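# Flip the boat upright onto both trestles

## Task

Turn the boat so its hull is underneath and rest it across the two trestles, with the boat's white centre stripe lying on top of each trestle's white band.

## Robot and tools

Robots: four identical i2rt Big YAM arms named arm1, arm2, arm3 and arm4. Each has six joints, a five-finger right hand and a wrist camera (arm1_cam_wrist to arm4_cam_wrist). Fixed room cameras are cam_a, cam_b, cam_c, cam_d and cam_over. The arms act independently, and a slow or stopped arm does not hold up the others.

Frame: every pose uses one shared scene frame in metres. Its origin is on the floor and +z points up. Each arm's foot faces its own +x. Foot positions: arm1 (-0.398, -0.774, 0.694), arm2 (0.403, -0.778, 0.685), arm3 (0.409, 0.820, 0.722), arm4 (-0.402, 0.817, 0.726). arm1 and arm2 face roughly +y, and arm3 and arm4 face roughly -y. Maximum reach is about 1.07 m from the joint1 axis.

move: one action for any subset of arms, plus an optional cameras list. Cameras can be names, ["all"], or [] for none. If cameras is omitted, an action shows none and an empty move shows all. An arm you leave out gets no new command. Each arm's entry is an object with these keys:
- joints: absolute targets by name. joint1_rad runs -2.879..2.879 and turns the arm about its foot, positive counter-clockwise seen from above. joint2_rad runs 0..3.141 (shoulder). joint3_rad runs 0..3.019 (elbow; 0 is folded). joint4_rad runs -1.692..1.57 (hand pitch; positive raises the fingers). joint5_rad runs -1.57..1.57 (sideways swing; positive is to the arm's right). joint6_rad runs -2.094..2.094 (roll; positive is clockwise seen from behind the hand). The hand keys hand_little, hand_ring, hand_middle, hand_index, hand_thumb_bend and hand_thumb_turn each run -1..1: +1 is open or straight, and for the turn +1 is beside the palm while -1 puts it opposite the fingers. hand_force_limit (-1..1) sets the fingertip force at which a closing motor stops, from about 0 up to 10 N (15 N for the thumb motors). hand_speed (-0.96..1) is a setting, and at the start it is -0.8.
- target: a list of 7 numbers [x, y, z, qw, qx, qy, qz]. This is an absolute hand pose in the scene frame, in the same form as the hand line prints it. The hand travels in a straight line to it from its current hand_target. If target is used, joints may contain only the hand keys.
- speed: the path's top speed in m/s, 0.002..0.5, default 0.25. It is allowed only together with target. Rotation is capped at twice this value in rad/s.
- min_time_s: 0.1..8 s, the shortest time that arm's joint motions may take.
All hand paths in one action finish together, paced by the slowest one. A path lasts 0.5 to 10 s, and no action runs longer than 15 s. The controller limits each step to within 100 mm and 20 degrees of the measured pose. Hands lag, drift, may overshoot speed near full stretch, and often stop a centimetre or more off. Paths do not avoid obstacles or other arms. Joint moves in joint space can swing wide.

Hand geometry: the hand point is 0.045 m in front of the palm. Its +z points along the straight fingers, +y points out of the palm, and +x points across the palm away from the thumb. Straight fingers extend 0.06 to 0.07 m past the point. With the thumb turned in, the hand can wrap objects about 0.035 to 0.065 m thick, or a handle down to about 0.025 m. A wrist bracket on the little-finger side can collide with things. Finger motors move only when their target changes by 0.002 or more. They stop on reaching the target, or on reaching the force limit while closing, and then lock. For a gentle grip, close at hand_speed -0.94 or lower. To squeeze harder, raise hand_force_limit and send a more-closed target. To release, send a more-open target.

Results: a move line reports, for each moved arm, done or its worst status, for example time_out. joint_status and hand_status words are:
- off_target: still pushing.
- time_out: the arm holds nearby targets and may creep on by itself. Send it its reported position to relieve it.
- not_followed: a safety check held the command back. "pose unreachable" means the same for a target.
- limit_stop_at_motor_heat.
on_its_own lists motion you did not command. Arms under "as last shown" were not in the action. hand is the measured pose and hand_target is the commanded one. hand_stopped_by gives six words for little, ring, middle, index, thumb_bend and thumb_turn: moving, target, force, stalled or fault. The *_load_n values are fingertip loads in N, positive when the finger is pushed open. A grip that slips shows up only as the load falling toward 0. Joint velocities are in rad/s and read "within noise" at rest. Torques are in N m; numbers 3 and 4 wrap at ±28. Images can be slightly older than the state.

wait: seconds 0..10, with optional cameras. Nothing new is commanded while it runs.
zoom_image: camera name and region [x0, y0, x1, y1] in pixels from the top-left corner, at most 504 by 504. It works only on the latest image from that camera.
show_instructions: no arguments; it shows the reference pages.
finished_scene: scene is the current scene's integer number, which ends every move result. Call it only when the boat sits stably on its own. It cannot be undone.

Order and pitfalls: an unknown key makes a call invalid, and an out-of-range value gets it refused. After a refusal, any later move, wait or finished_scene calls in the same reply are skipped. Arms do not stop on contact and keep pushing, which can heat motors. At 85 °C a MOTOR HOT line appears, and at 100 °C the arm goes limp for 30 s or more. Do not clamp one robot's fingers with another's hand or press robots together. Do not drop or fling the boat, push it off the work area or onto the floor, or slam it against fixed objects. Keep finger loads moderate, because the boat may be disturbed briefly at random.

Each tool is called by a JSON object that holds its "method" and its "body", one argument or row to a line.

Reference images:

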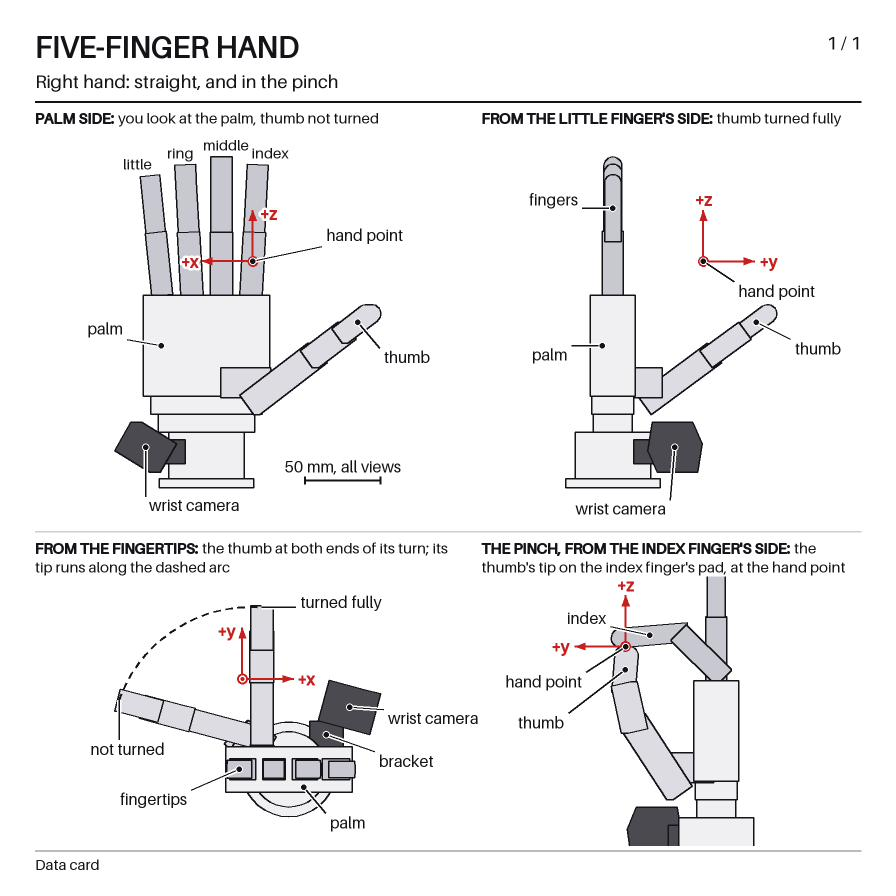

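## Session

{"method": "move", "body": {

}}

Scene clock: 0.00 s.
Joint torques (N m): no reading
Heat: arm1: hottest joint2_rad 32 °C; arm2: hottest joint3_rad 34 °C; arm3: hottest joint3_rad 31 °C; arm4: hottest joint2_rad 33 °C.
Joint velocities: within noise
arm1.joint_positions: joint1_rad=-0.365 joint2_rad=+0.620 joint3_rad=+1.367 joint4_rad=-1.188 joint5_rad=-0.298 joint6_rad=-1.266 hand_little=+1.000 hand_ring=+1.000 hand_middle=+1.000 hand_index=+1.000 hand_thumb_turn=+1.000 hand_thumb_bend=+1.000 hand_force_limit=+0.000 hand_speed=-0.800
arm1.joint_status: not commanded
arm1.hand_stopped_by: target,target,target,target,target,target
arm1.little_load_n: 0.0
arm1.ring_load_n: 0.0
arm1.middle_load_n: 0.0
arm1.index_load_n: 0.0
arm1.thumb_bend_load_n: 0.0
arm1.thumb_turn_load_n: 0.0
arm1.hand: x=-0.3112 y=-0.5291 z=+1.2004 quat_wxyz=(-0.460, +0.716, +0.434, +0.296) (m; scene frame)
arm1.hand_target: x=-0.3118 y=-0.5309 z=+1.2114 quat_wxyz=(-0.466, +0.709, +0.433, +0.304) (m; scene frame)
arm1.hand_status: not commanded
arm2.joint_positions: joint1_rad=+0.493 joint2_rad=+0.518 joint3_rad=+1.357 joint4_rad=-1.227 joint5_rad=-0.015 joint6_rad=-1.205 hand_little=+1.000 hand_ring=+1.000 hand_middle=+1.000 hand_index=+1.000 hand_thumb_turn=+1.000 hand_thumb_bend=+1.000 hand_force_limit=+0.000 hand_speed=-0.800
arm2.joint_status: not commanded
arm2.hand_stopped_by: target,target,target,target,target,target
arm2.little_load_n: 0.0
arm2.ring_load_n: 0.0
arm2.middle_load_n: 0.0
arm2.index_load_n: 0.0
arm2.thumb_bend_load_n: 0.0
arm2.thumb_turn_load_n: 0.0
arm2.hand: x=+0.3448 y=-0.5768 z=+1.2012 quat_wxyz=(-0.528, +0.547, +0.620, +0.195) (m; scene frame)
arm2.hand_target: x=+0.3459 y=-0.5789 z=+1.2106 quat_wxyz=(-0.537, +0.542, +0.615, +0.198) (m; scene frame)
arm2.hand_status: not commanded
arm3.joint_positions: joint1_rad=-0.095 joint2_rad=+0.617 joint3_rad=+1.417 joint4_rad=-1.504 joint5_rad=+0.251 joint6_rad=-0.983 hand_little=+1.000 hand_ring=+1.000 hand_middle=+1.000 hand_index=+1.000 hand_thumb_turn=+1.000 hand_thumb_bend=+1.000 hand_force_limit=+0.000 hand_speed=-0.800
arm3.joint_status: not commanded
arm3.hand_stopped_by: target,target,target,target,target,target
arm3.little_load_n: 0.0
arm3.ring_load_n: 0.0
arm3.middle_load_n: 0.0
arm3.index_load_n: 0.0
arm3.thumb_bend_load_n: 0.0
arm3.thumb_turn_load_n: 0.0
arm3.hand: x=+0.3032 y=+0.6545 z=+1.1895 quat_wxyz=(+0.311, +0.326, -0.844, +0.292) (m; scene frame)
arm3.hand_target: x=+0.3031 y=+0.6548 z=+1.1998 quat_wxyz=(+0.317, +0.322, -0.839, +0.303) (m; scene frame)
arm3.hand_status: not commanded
arm4.joint_positions: joint1_rad=+0.249 joint2_rad=+0.620 joint3_rad=+1.390 joint4_rad=-1.453 joint5_rad=+0.283 joint6_rad=-1.394 hand_little=+1.000 hand_ring=+1.000 hand_middle=+1.000 hand_index=+1.000 hand_thumb_turn=+1.000 hand_thumb_bend=+1.000 hand_force_limit=+0.000 hand_speed=-0.800
arm4.joint_status: not commanded
arm4.hand_stopped_by: target,target,target,target,target,target
arm4.little_load_n: 0.0
arm4.ring_load_n: 0.0
arm4.middle_load_n: 0.0
arm4.index_load_n: 0.0
arm4.thumb_bend_load_n: 0.0
arm4.thumb_turn_load_n: 0.0
arm4.hand: x=-0.4551 y=+0.6060 z=+1.2122 quat_wxyz=(+0.343, +0.611, -0.654, +0.285) (m; scene frame)
arm4.hand_target: x=-0.4552 y=+0.6064 z=+1.2231 quat_wxyz=(+0.349, +0.605, -0.651, +0.296) (m; scene frame)
arm4.hand_status: not commanded
pictures: arm1_cam_wrist, arm2_cam_wrist, arm3_cam_wrist, arm4_cam_wrist, cam_a, cam_b, cam_c, cam_d, cam_over

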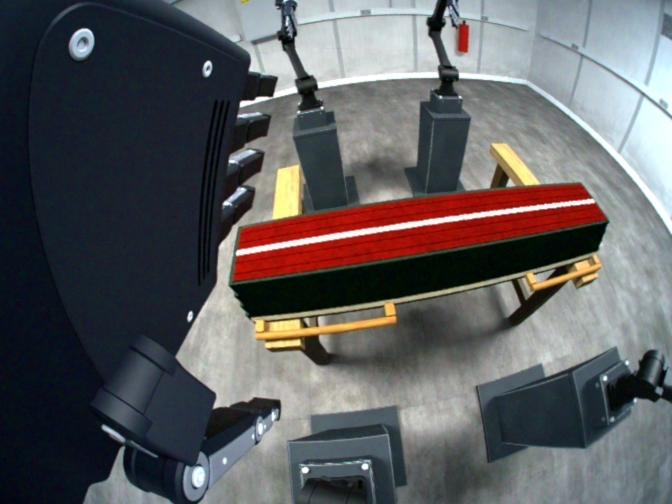

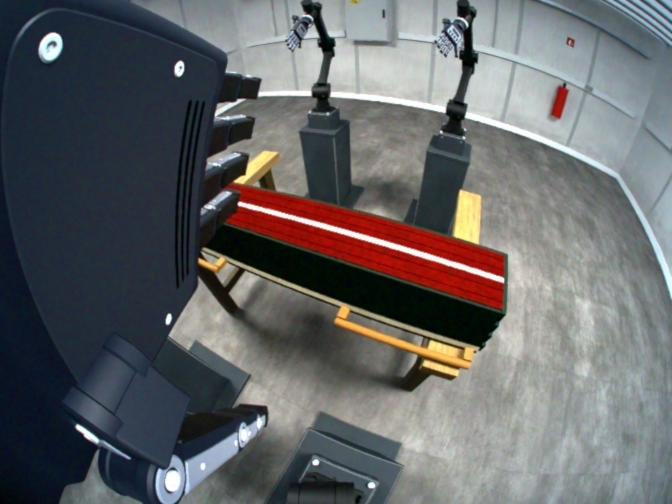

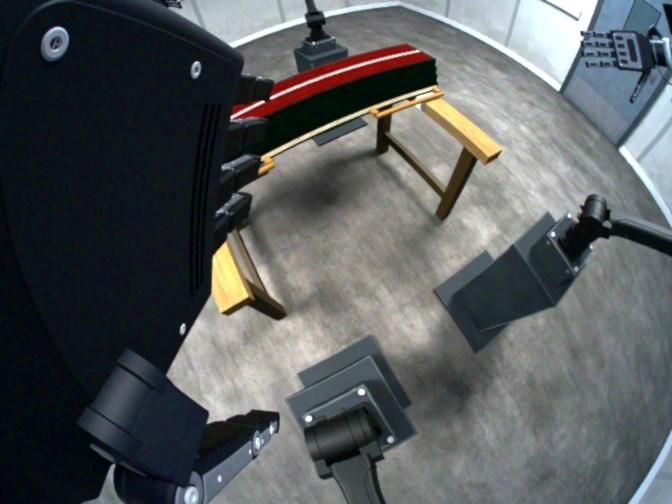

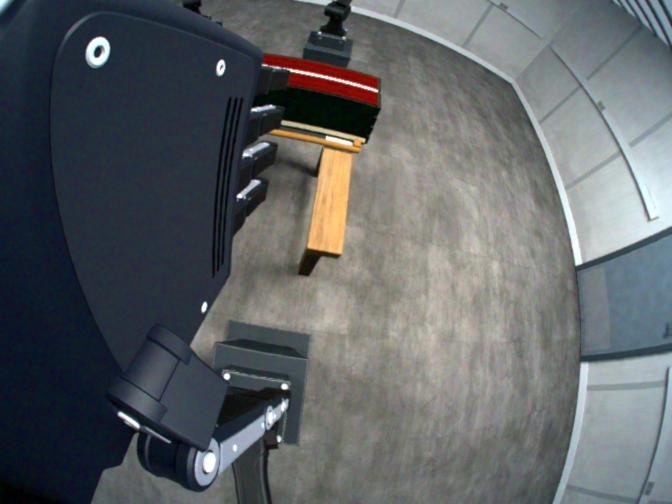

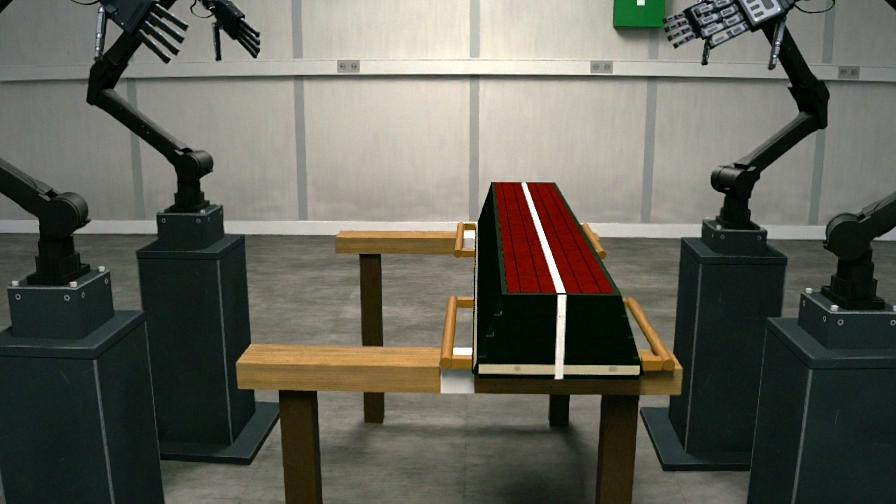

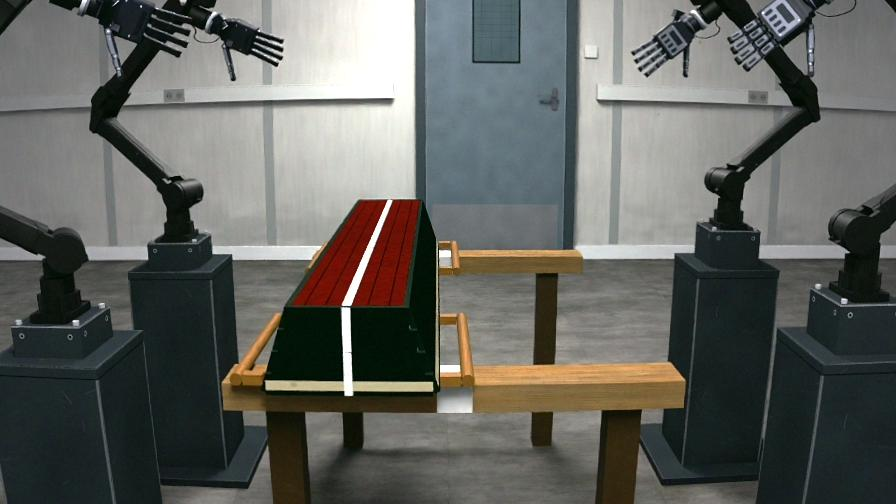

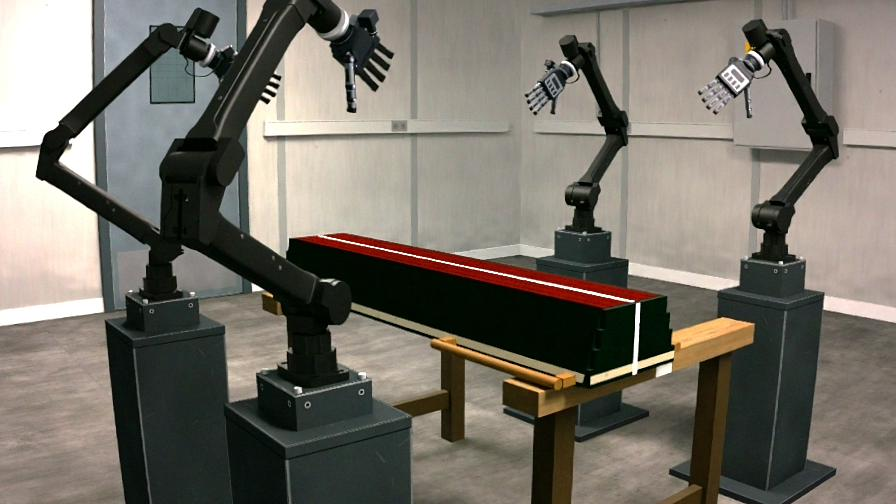

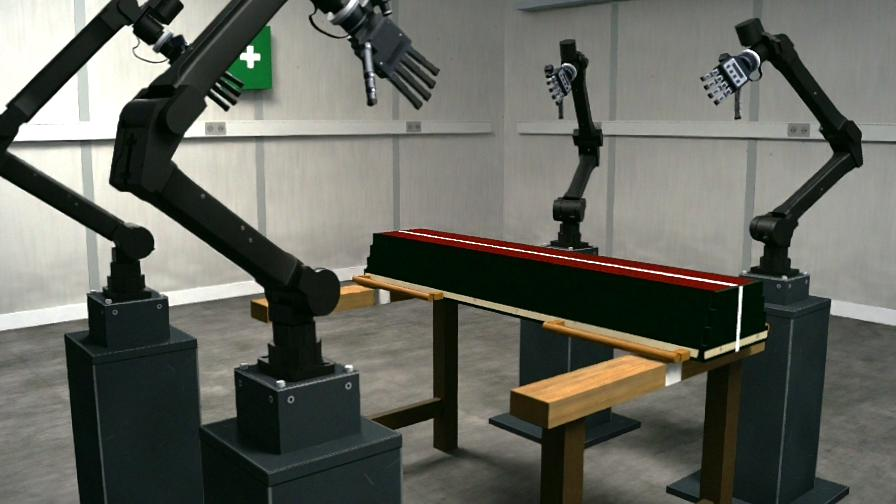

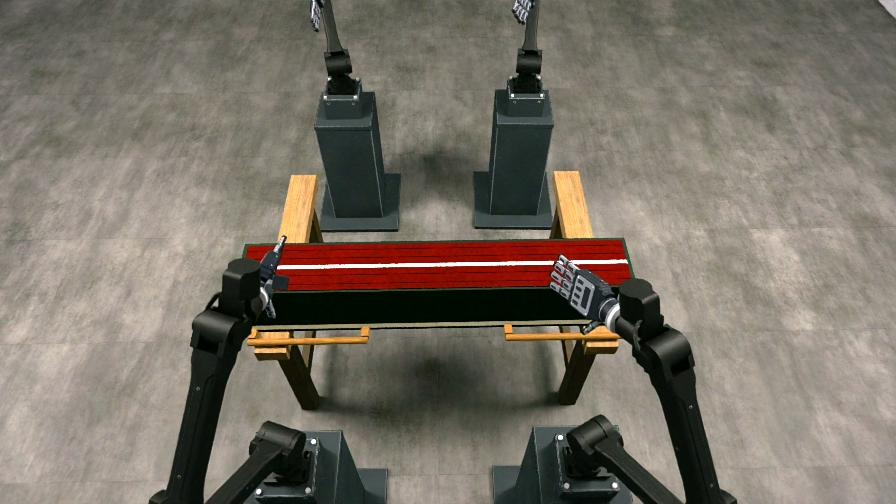

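{"method": "zoom_image", "body": {
  "camera": "cam_a",
  "region": [220, 160, 700, 430]
}}

{"method": "zoom_image", "body": {
  "camera": "cam_b",
  "region": [200, 180, 700, 450]
}}

{"method": "zoom_image", "body": {
  "camera": "cam_over",
  "region": [200, 150, 680, 420]
}}

{"method": "zoom_image", "body": {
  "camera": "cam_c",
  "region": [260, 200, 760, 470]
}}

{"method": "zoom_image", "body": {
  "camera": "cam_d",
  "region": [230, 200, 790, 470]
}}

Scaled by 1.050.

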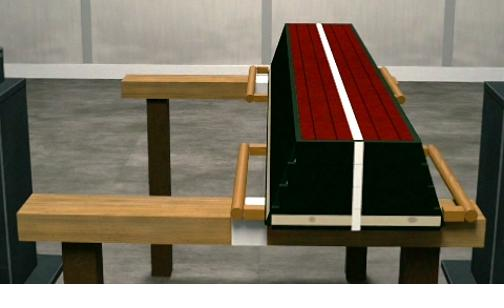

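Scaled by 1.008.

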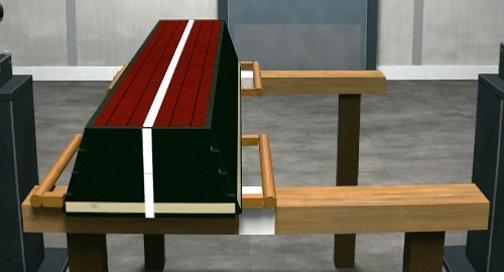

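Scaled by 1.050.

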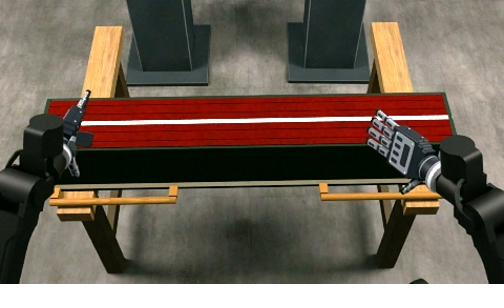

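Scaled by 1.008.

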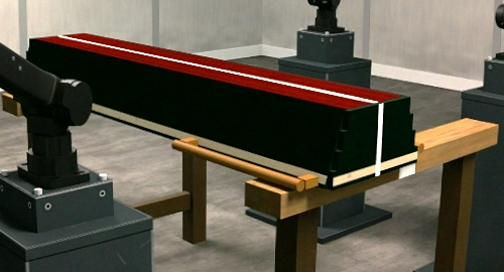

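Region (230, 200, 790, 470) is 560x270 pixels. A region can be at most 504 by 504 pixels.

{"method": "zoom_image", "body": {
  "camera": "cam_a",
  "region": [420, 270, 700, 410]
}}

{"method": "zoom_image", "body": {
  "camera": "cam_c",
  "region": [420, 290, 760, 450]
}}

{"method": "zoom_image", "body": {
  "camera": "cam_d",
  "region": [340, 220, 560, 340]
}}

{"method": "zoom_image", "body": {
  "camera": "cam_d",
  "region": [500, 260, 800, 420]
}}

{"method": "zoom_image", "body": {
  "camera": "cam_over",
  "region": [220, 220, 400, 370]
}}

{"method": "zoom_image", "body": {
  "camera": "cam_over",
  "region": [480, 220, 660, 370]
}}

Scaled by 1.800.

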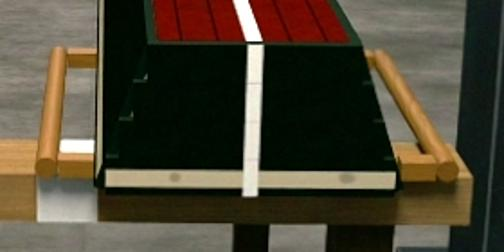

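Scaled by 1.482.

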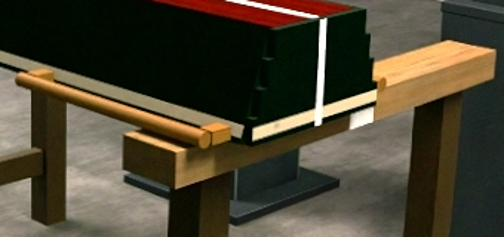

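Scaled by 2.291.

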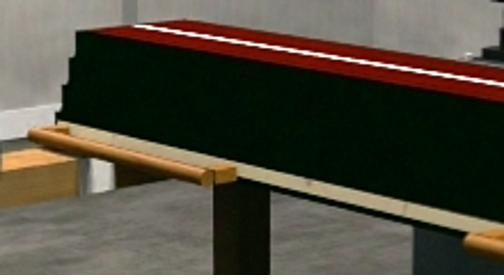

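Scaled by 1.680.

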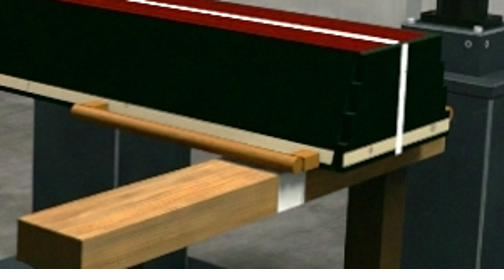

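Scaled by 2.800.

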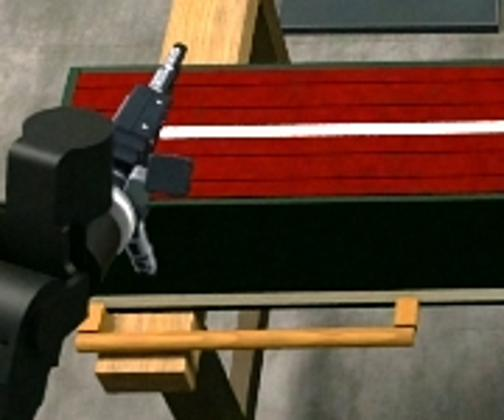

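Scaled by 2.800.

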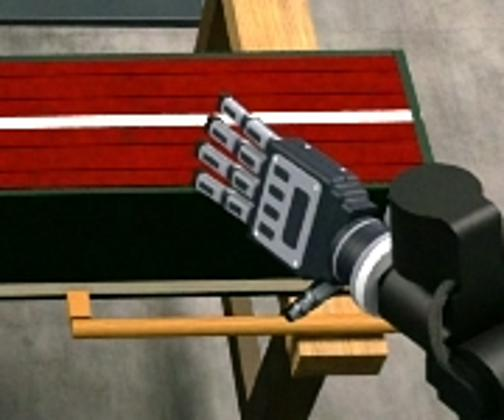

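{"method": "zoom_image", "body": {
  "camera": "arm1_cam_wrist",
  "region": [220, 60, 660, 400]
}}

{"method": "zoom_image", "body": {
  "camera": "arm2_cam_wrist",
  "region": [180, 60, 560, 400]
}}

{"method": "zoom_image", "body": {
  "camera": "arm3_cam_wrist",
  "region": [200, 0, 560, 340]
}}

{"method": "zoom_image", "body": {
  "camera": "arm4_cam_wrist",
  "region": [200, 0, 560, 340]
}}

Scaled by 1.145 from the camera's 672x504 image, which has a finer 960x720 frame.

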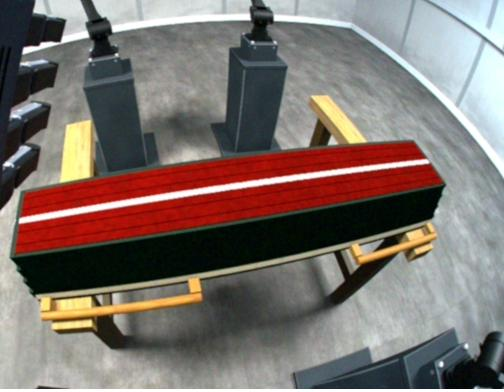

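Scaled by 1.326 from the camera's 672x504 image, which has a finer 960x720 frame.

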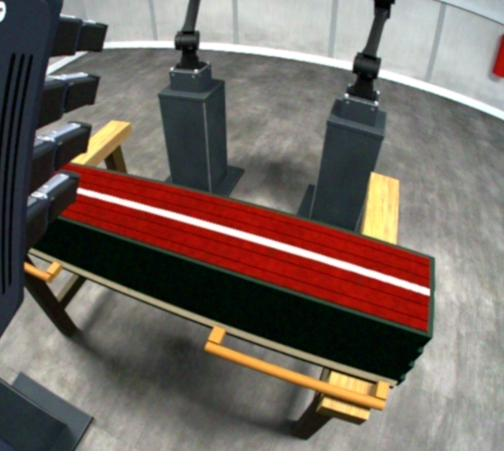

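Scaled by 1.400 from the camera's 672x504 image, which has a finer 960x720 frame.

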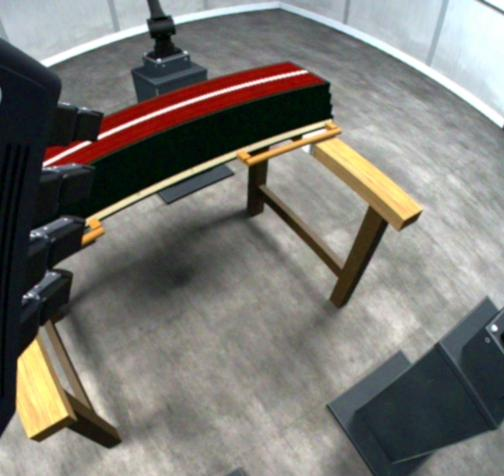

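Scaled by 1.400 from the camera's 672x504 image, which has a finer 960x720 frame.

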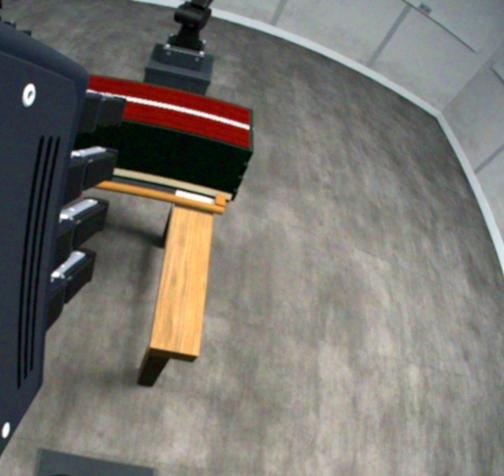

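{"method": "move", "body": {
  "arm1": {"target": [-0.40, -0.42, 0.85, 0.5, -0.866, 0, 0], "speed": 0.15, "joints": {"hand_thumb_turn": 0.99}},
  "arm2": {"target": [0.30, -0.42, 0.85, 0.5, -0.866, 0, 0], "speed": 0.15},
  "cameras": ["arm1_cam_wrist", "arm2_cam_wrist", "cam_c", "cam_over"]
}}

Scene clock: 33.00 s.
Joint torques (N m): arm1=[2.73 -0.38 8.96 2.43 -0.07 0.18] | arm2=[-0.15 -1.32 9.21 2.73 0.23 0.06] | arm3=[1.67 2.78 10.85 1.72 0.17 -0.11] | arm4=[-1.26 2.37 8.75 1.7 0.23 0.09]
Heat: arm1: hottest joint2_rad 32 °C; arm2: hottest joint3_rad 37 °C; arm3: hottest joint3_rad 34 °C; arm4: hottest joint2_rad 32 °C.
move: arm1 done; arm2 done
Joint velocities: within noise
arm1.joint_positions: joint1_rad=-0.135 joint2_rad=+0.716 joint3_rad=+0.497 joint4_rad=-0.307 joint5_rad=-0.095 joint6_rad=-0.078 hand_little=+1.000 hand_ring=+1.000 hand_middle=+1.000 hand_index=+1.000 hand_thumb_turn=+0.990 hand_thumb_bend=+1.000 hand_force_limit=+0.000 hand_speed=-0.800
arm1.joint_status: all done
arm1.hand_stopped_by: target,target,target,target,target,target
arm1.little_load_n: 0.0
arm1.ring_load_n: 0.0
arm1.middle_load_n: 0.0
arm1.index_load_n: 0.0
arm1.thumb_bend_load_n: 0.0
arm1.thumb_turn_load_n: 0.0
arm1.hand: x=-0.3952 y=-0.4208 z=+0.8565 quat_wxyz=(-0.503, +0.864, +0.000, +0.006) (m; scene frame)
arm1.hand_target: x=-0.4000 y=-0.4203 z=+0.8500 quat_wxyz=(-0.500, +0.866, +0.000, +0.000) (m; scene frame)
arm1.hand_status: done (0.008 m and 0.7 deg from the pose sent, 0.378 m and 63.6 deg at the start)
arm2.joint_positions: joint1_rad=+0.341 joint2_rad=+0.774 joint3_rad=+0.537 joint4_rad=-0.320 joint5_rad=+0.271 joint6_rad=+0.154 hand_little=+1.000 hand_ring=+1.000 hand_middle=+1.000 hand_index=+1.000 hand_thumb_turn=+1.000 hand_thumb_bend=+1.000 hand_force_limit=+0.000 hand_speed=-0.800
arm2.joint_status: not commanded
arm2.hand_stopped_by: target,target,target,target,target,target
arm2.little_load_n: 0.0
arm2.ring_load_n: 0.0
arm2.middle_load_n: 0.0
arm2.index_load_n: 0.0
arm2.thumb_bend_load_n: 0.0
arm2.thumb_turn_load_n: -0.5
arm2.hand: x=+0.2970 y=-0.4233 z=+0.8544 quat_wxyz=(-0.501, +0.865, +0.009, -0.002) (m; scene frame)
arm2.hand_target: x=+0.3001 y=-0.4203 z=+0.8500 quat_wxyz=(-0.500, +0.866, +0.000, +0.000) (m; scene frame)
arm2.hand_status: done (0.006 m and 1.0 deg from the pose sent, 0.387 m and 85.0 deg at the start)
arm3, arm4: as last shown
pictures: arm1_cam_wrist, arm2_cam_wrist, cam_c, cam_over

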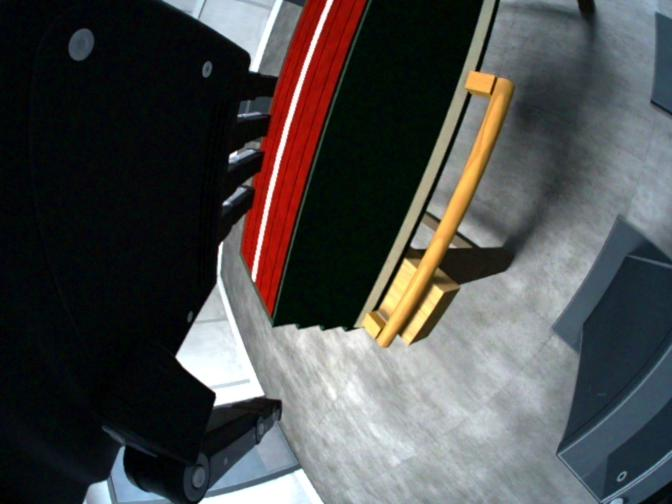

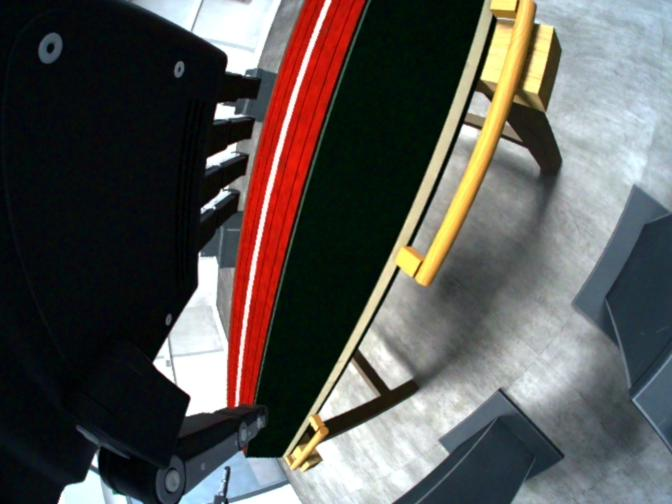

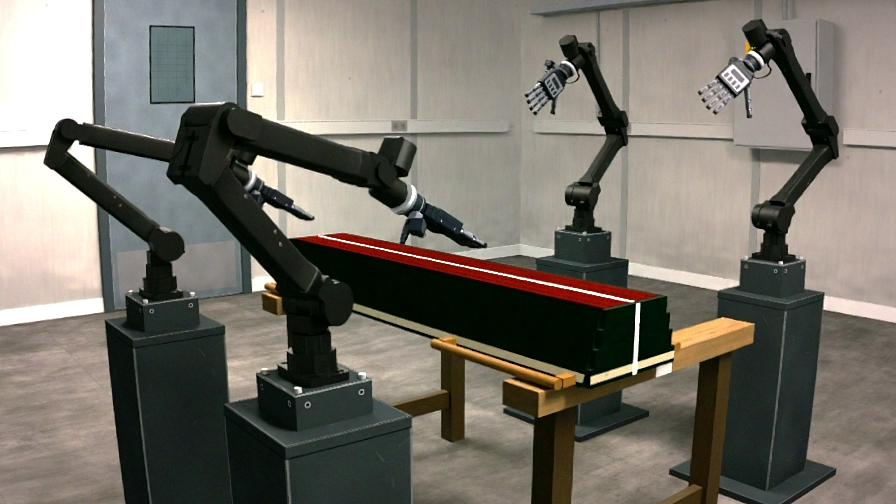

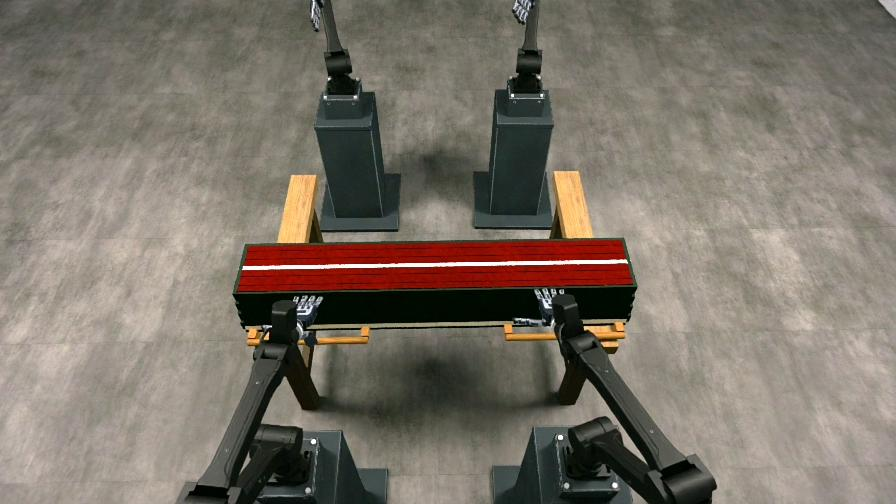

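{"method": "move", "body": {
  "arm1": {"target": [-0.38, -0.325, 0.70, 0.5736, -0.8192, 0, 0], "speed": 0.12, "joints": {"hand_little": 0, "hand_ring": 0, "hand_middle": 0, "hand_index": 0}},
  "arm2": {"target": [0.31, -0.325, 0.70, 0.5736, -0.8192, 0, 0], "speed": 0.12, "joints": {"hand_little": 0, "hand_ring": 0, "hand_middle": 0, "hand_index": 0}},
  "cameras": ["arm1_cam_wrist", "arm2_cam_wrist", "cam_c", "cam_a", "cam_b", "cam_over"]
}}

Scene clock: 38.17 s.
Joint torques (N m): arm1=[1.14 -5.48 4.92 2.37 -0.19 0.18] | arm2=[0.21 -6.12 4.52 2.91 -0.06 -0.13] | arm3=[1.61 2.78 10.84 1.72 0.17 -0.11] | arm4=[-0.79 1.73 8.72 1.62 0.24 0.07]
Heat: arm1: hottest joint2_rad 32 °C; arm2: hottest joint3_rad 37 °C; arm3: hottest joint3_rad 34 °C; arm4: hottest joint2_rad 32 °C.
move: arm1 done; arm2 done
Joint velocities: within noise
arm1.joint_positions: joint1_rad=-0.158 joint2_rad=+1.538 joint3_rad=+0.351 joint4_rad=+0.825 joint5_rad=-0.145 joint6_rad=-0.077 hand_little=+0.000 hand_ring=+0.000 hand_middle=+0.000 hand_index=+0.000 hand_thumb_turn=+0.990 hand_thumb_bend=+1.000 hand_force_limit=+0.000 hand_speed=-0.800
arm1.joint_status: all done
arm1.hand_stopped_by: target,target,target,target,target,target
arm1.little_load_n: 0.0
arm1.ring_load_n: 0.0
arm1.middle_load_n: 0.0
arm1.index_load_n: 0.0
arm1.thumb_bend_load_n: 0.0
arm1.thumb_turn_load_n: -0.5
arm1.hand: x=-0.3842 y=-0.3271 z=+0.7025 quat_wxyz=(-0.573, +0.820, +0.008, +0.001) (m; scene frame)
arm1.hand_target: x=-0.3800 y=-0.3252 z=+0.7000 quat_wxyz=(-0.573, +0.819, +0.000, +0.000) (m; scene frame)
arm1.hand_status: done (0.005 m and 0.9 deg from the pose sent, 0.184 m and 9.7 deg at the start)
arm2.joint_positions: joint1_rad=+0.235 joint2_rad=+1.520 joint3_rad=+0.377 joint4_rad=+0.775 joint5_rad=+0.202 joint6_rad=+0.081 hand_little=+0.000 hand_ring=+0.000 hand_middle=+0.000 hand_index=+0.000 hand_thumb_turn=+1.000 hand_thumb_bend=+1.000 hand_force_limit=+0.000 hand_speed=-0.800
arm2.joint_status: all done
arm2.hand_stopped_by: target,target,target,target,target,target
arm2.little_load_n: 0.0
arm2.ring_load_n: 0.0
arm2.middle_load_n: 0.0
arm2.index_load_n: 0.0
arm2.thumb_bend_load_n: 0.0
arm2.thumb_turn_load_n: 0.0
arm2.hand: x=+0.3053 y=-0.3263 z=+0.7052 quat_wxyz=(-0.575, +0.818, +0.000, -0.005) (m; scene frame)
arm2.hand_target: x=+0.3100 y=-0.3252 z=+0.7000 quat_wxyz=(-0.573, +0.819, +0.000, +0.000) (m; scene frame)
arm2.hand_status: done (0.007 m and 0.6 deg from the pose sent, 0.184 m and 9.9 deg at the start)
arm3, arm4: as last shown
pictures: arm1_cam_wrist, arm2_cam_wrist, cam_a, cam_b, cam_c, cam_over

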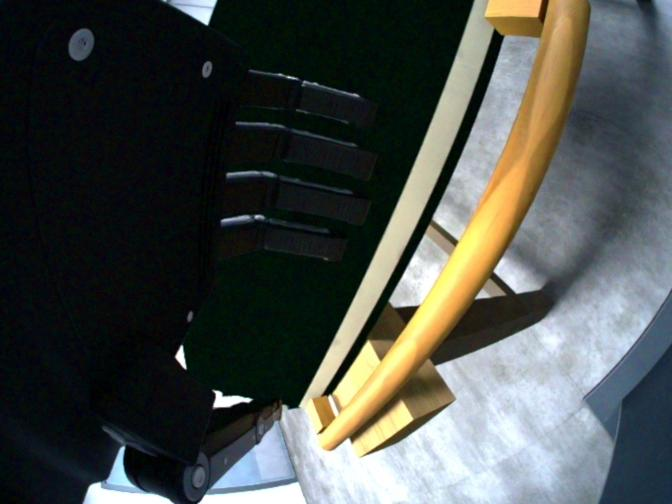

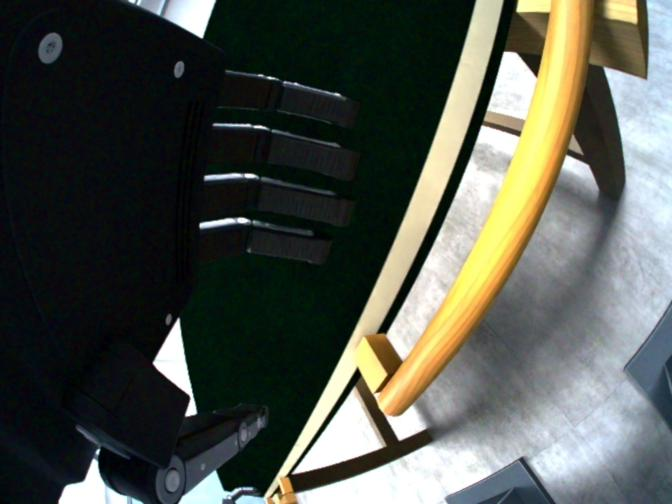

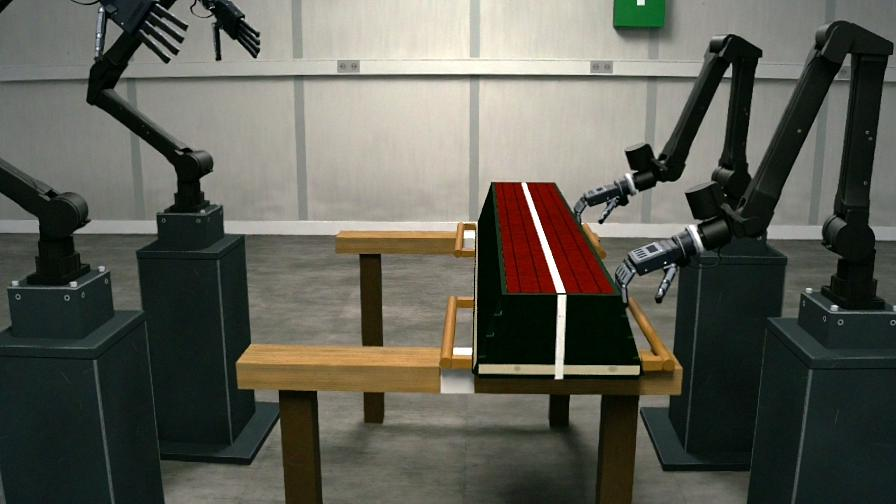

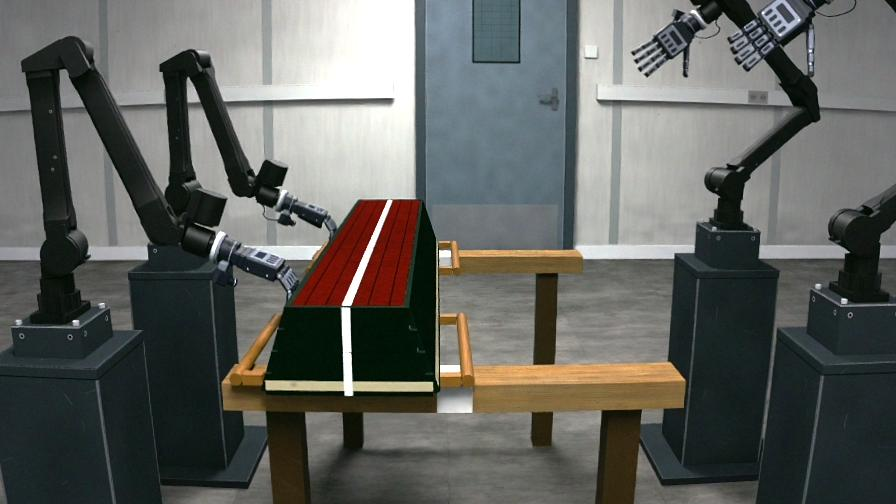

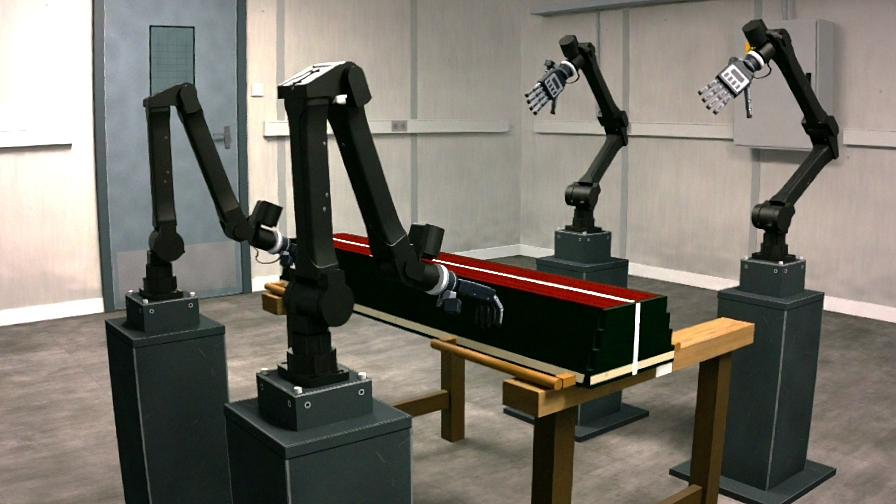

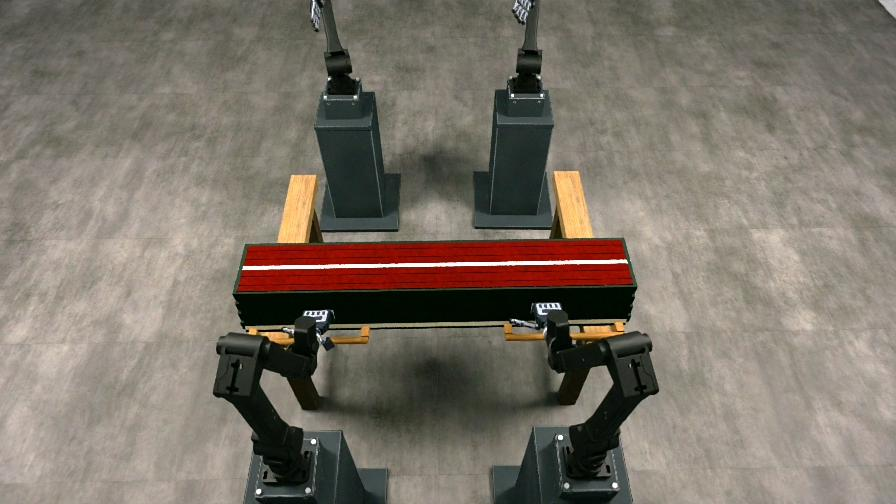

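{"method": "move", "body": {
  "arm1": {"target": [-0.38, -0.321, 0.627, 0.5736, -0.8192, 0, 0], "speed": 0.08},
  "arm2": {"target": [0.31, -0.336, 0.624, 0.5736, -0.8192, 0, 0], "speed": 0.08},
  "cameras": ["arm1_cam_wrist", "arm2_cam_wrist", "cam_a", "cam_c"]
}}

Scene clock: 41.23 s.
Joint torques (N m): arm1=[1.32 -4.01 4.48 1.14 0.1 0.13] | arm2=[-0.21 -3.84 3.07 0.55 0.14 -0.04] | arm3=[1.61 2.73 10.82 1.73 0.17 -0.11] | arm4=[-0.91 1.67 8.98 1.69 0.25 0.1]
Heat: arm1: hottest joint2_rad 32 °C; arm2: hottest joint3_rad 37 °C; arm3: hottest joint3_rad 34 °C; arm4: hottest joint2_rad 32 °C.
move: arm1 off_target; arm2 off_target
Joint velocities: within noise
arm1.joint_positions: joint1_rad=-0.160 joint2_rad=+1.863 joint3_rad=+0.338 joint4_rad=+1.203 joint5_rad=-0.154 joint6_rad=-0.070 hand_little=+0.000 hand_ring=+0.000 hand_middle=-0.001 hand_index=+0.000 hand_thumb_turn=+0.990 hand_thumb_bend=+1.000 hand_force_limit=+0.000 hand_speed=-0.800
arm1.joint_status: not commanded
arm1.hand_stopped_by: target,target,target,target,target,target
arm1.little_load_n: 0.0
arm1.ring_load_n: -6.5
arm1.middle_load_n: -14.0
arm1.index_load_n: -1.5
arm1.thumb_bend_load_n: 0.0
arm1.thumb_turn_load_n: 0.0
arm1.hand: x=-0.3862 y=-0.3277 z=+0.6468 quat_wxyz=(-0.589, +0.808, +0.008, -0.001) (m; scene frame)
arm1.hand_target: x=-0.3801 y=-0.3224 z=+0.6278 quat_wxyz=(-0.574, +0.819, +0.000, +0.000) (m; scene frame)
arm1.hand_status: off_target (0.022 m and 2.4 deg from the pose sent, 0.076 m and 0.9 deg at the start)
arm2.joint_positions: joint1_rad=+0.235 joint2_rad=+1.821 joint3_rad=+0.331 joint4_rad=+1.207 joint5_rad=+0.203 joint6_rad=+0.081 hand_little=+0.000 hand_ring=+0.000 hand_middle=-0.001 hand_index=+0.000 hand_thumb_turn=+1.000 hand_thumb_bend=+1.000 hand_force_limit=+0.000 hand_speed=-0.800
arm2.joint_status: not commanded
arm2.hand_stopped_by: target,target,target,target,target,target
arm2.little_load_n: 0.0
arm2.ring_load_n: -1.5
arm2.middle_load_n: -12.0
arm2.index_load_n: 0.0
arm2.thumb_bend_load_n: 0.0
arm2.thumb_turn_load_n: 0.0
arm2.hand: x=+0.3064 y=-0.3304 z=+0.6604 quat_wxyz=(-0.608, +0.794, -0.006, -0.012) (m; scene frame)
arm2.hand_target: x=+0.3105 y=-0.3388 z=+0.6264 quat_wxyz=(-0.574, +0.819, +0.000, +0.000) (m; scene frame)
arm2.hand_status: off_target (0.037 m and 5.1 deg from the pose sent, 0.082 m and 0.6 deg at the start)
arm3, arm4: as last shown
pictures: arm1_cam_wrist, arm2_cam_wrist, cam_a, cam_c

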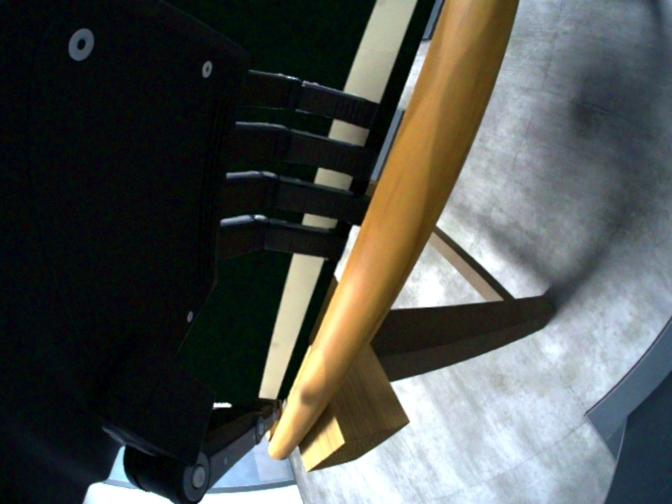

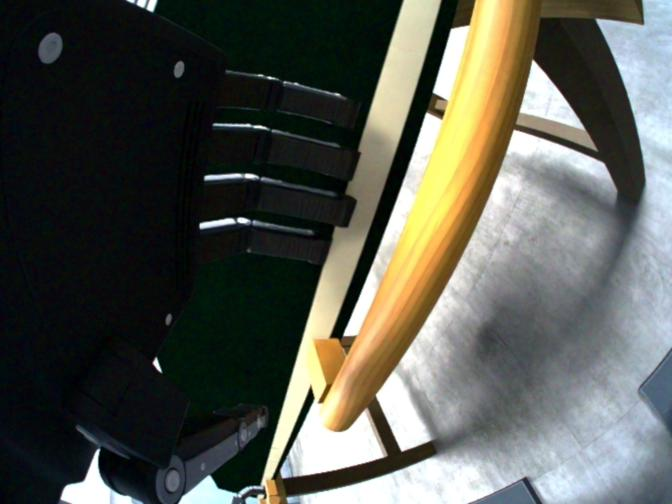

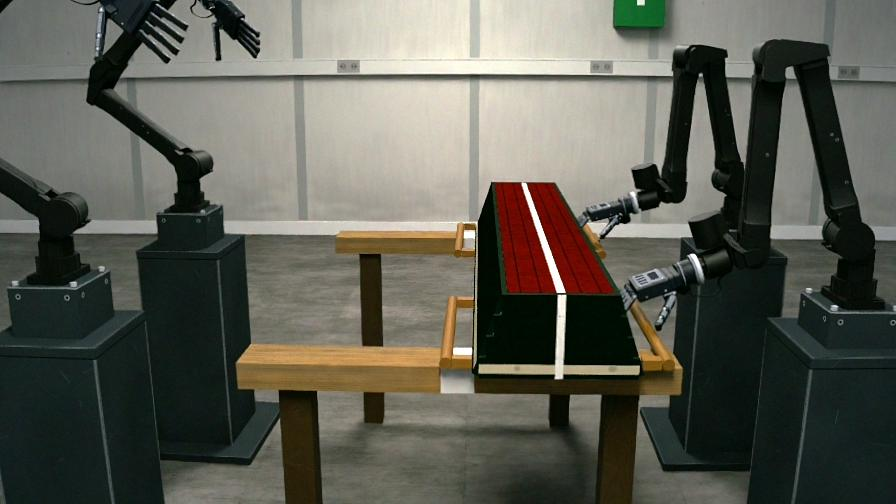

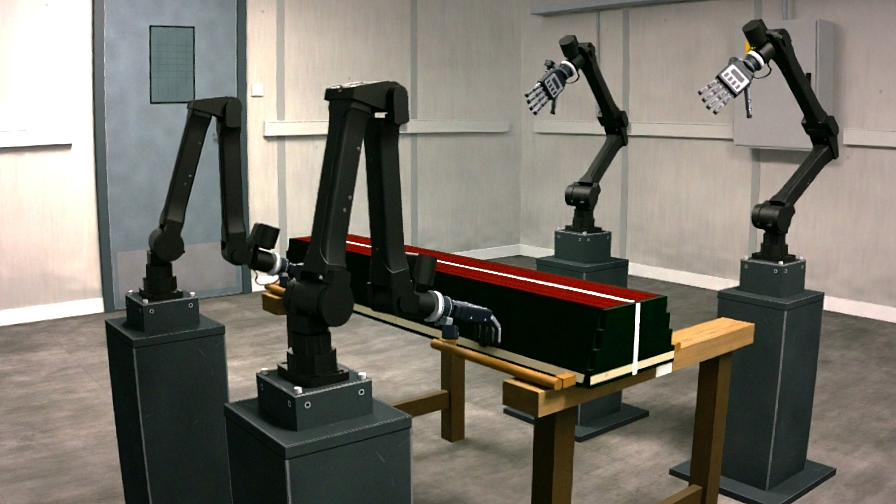

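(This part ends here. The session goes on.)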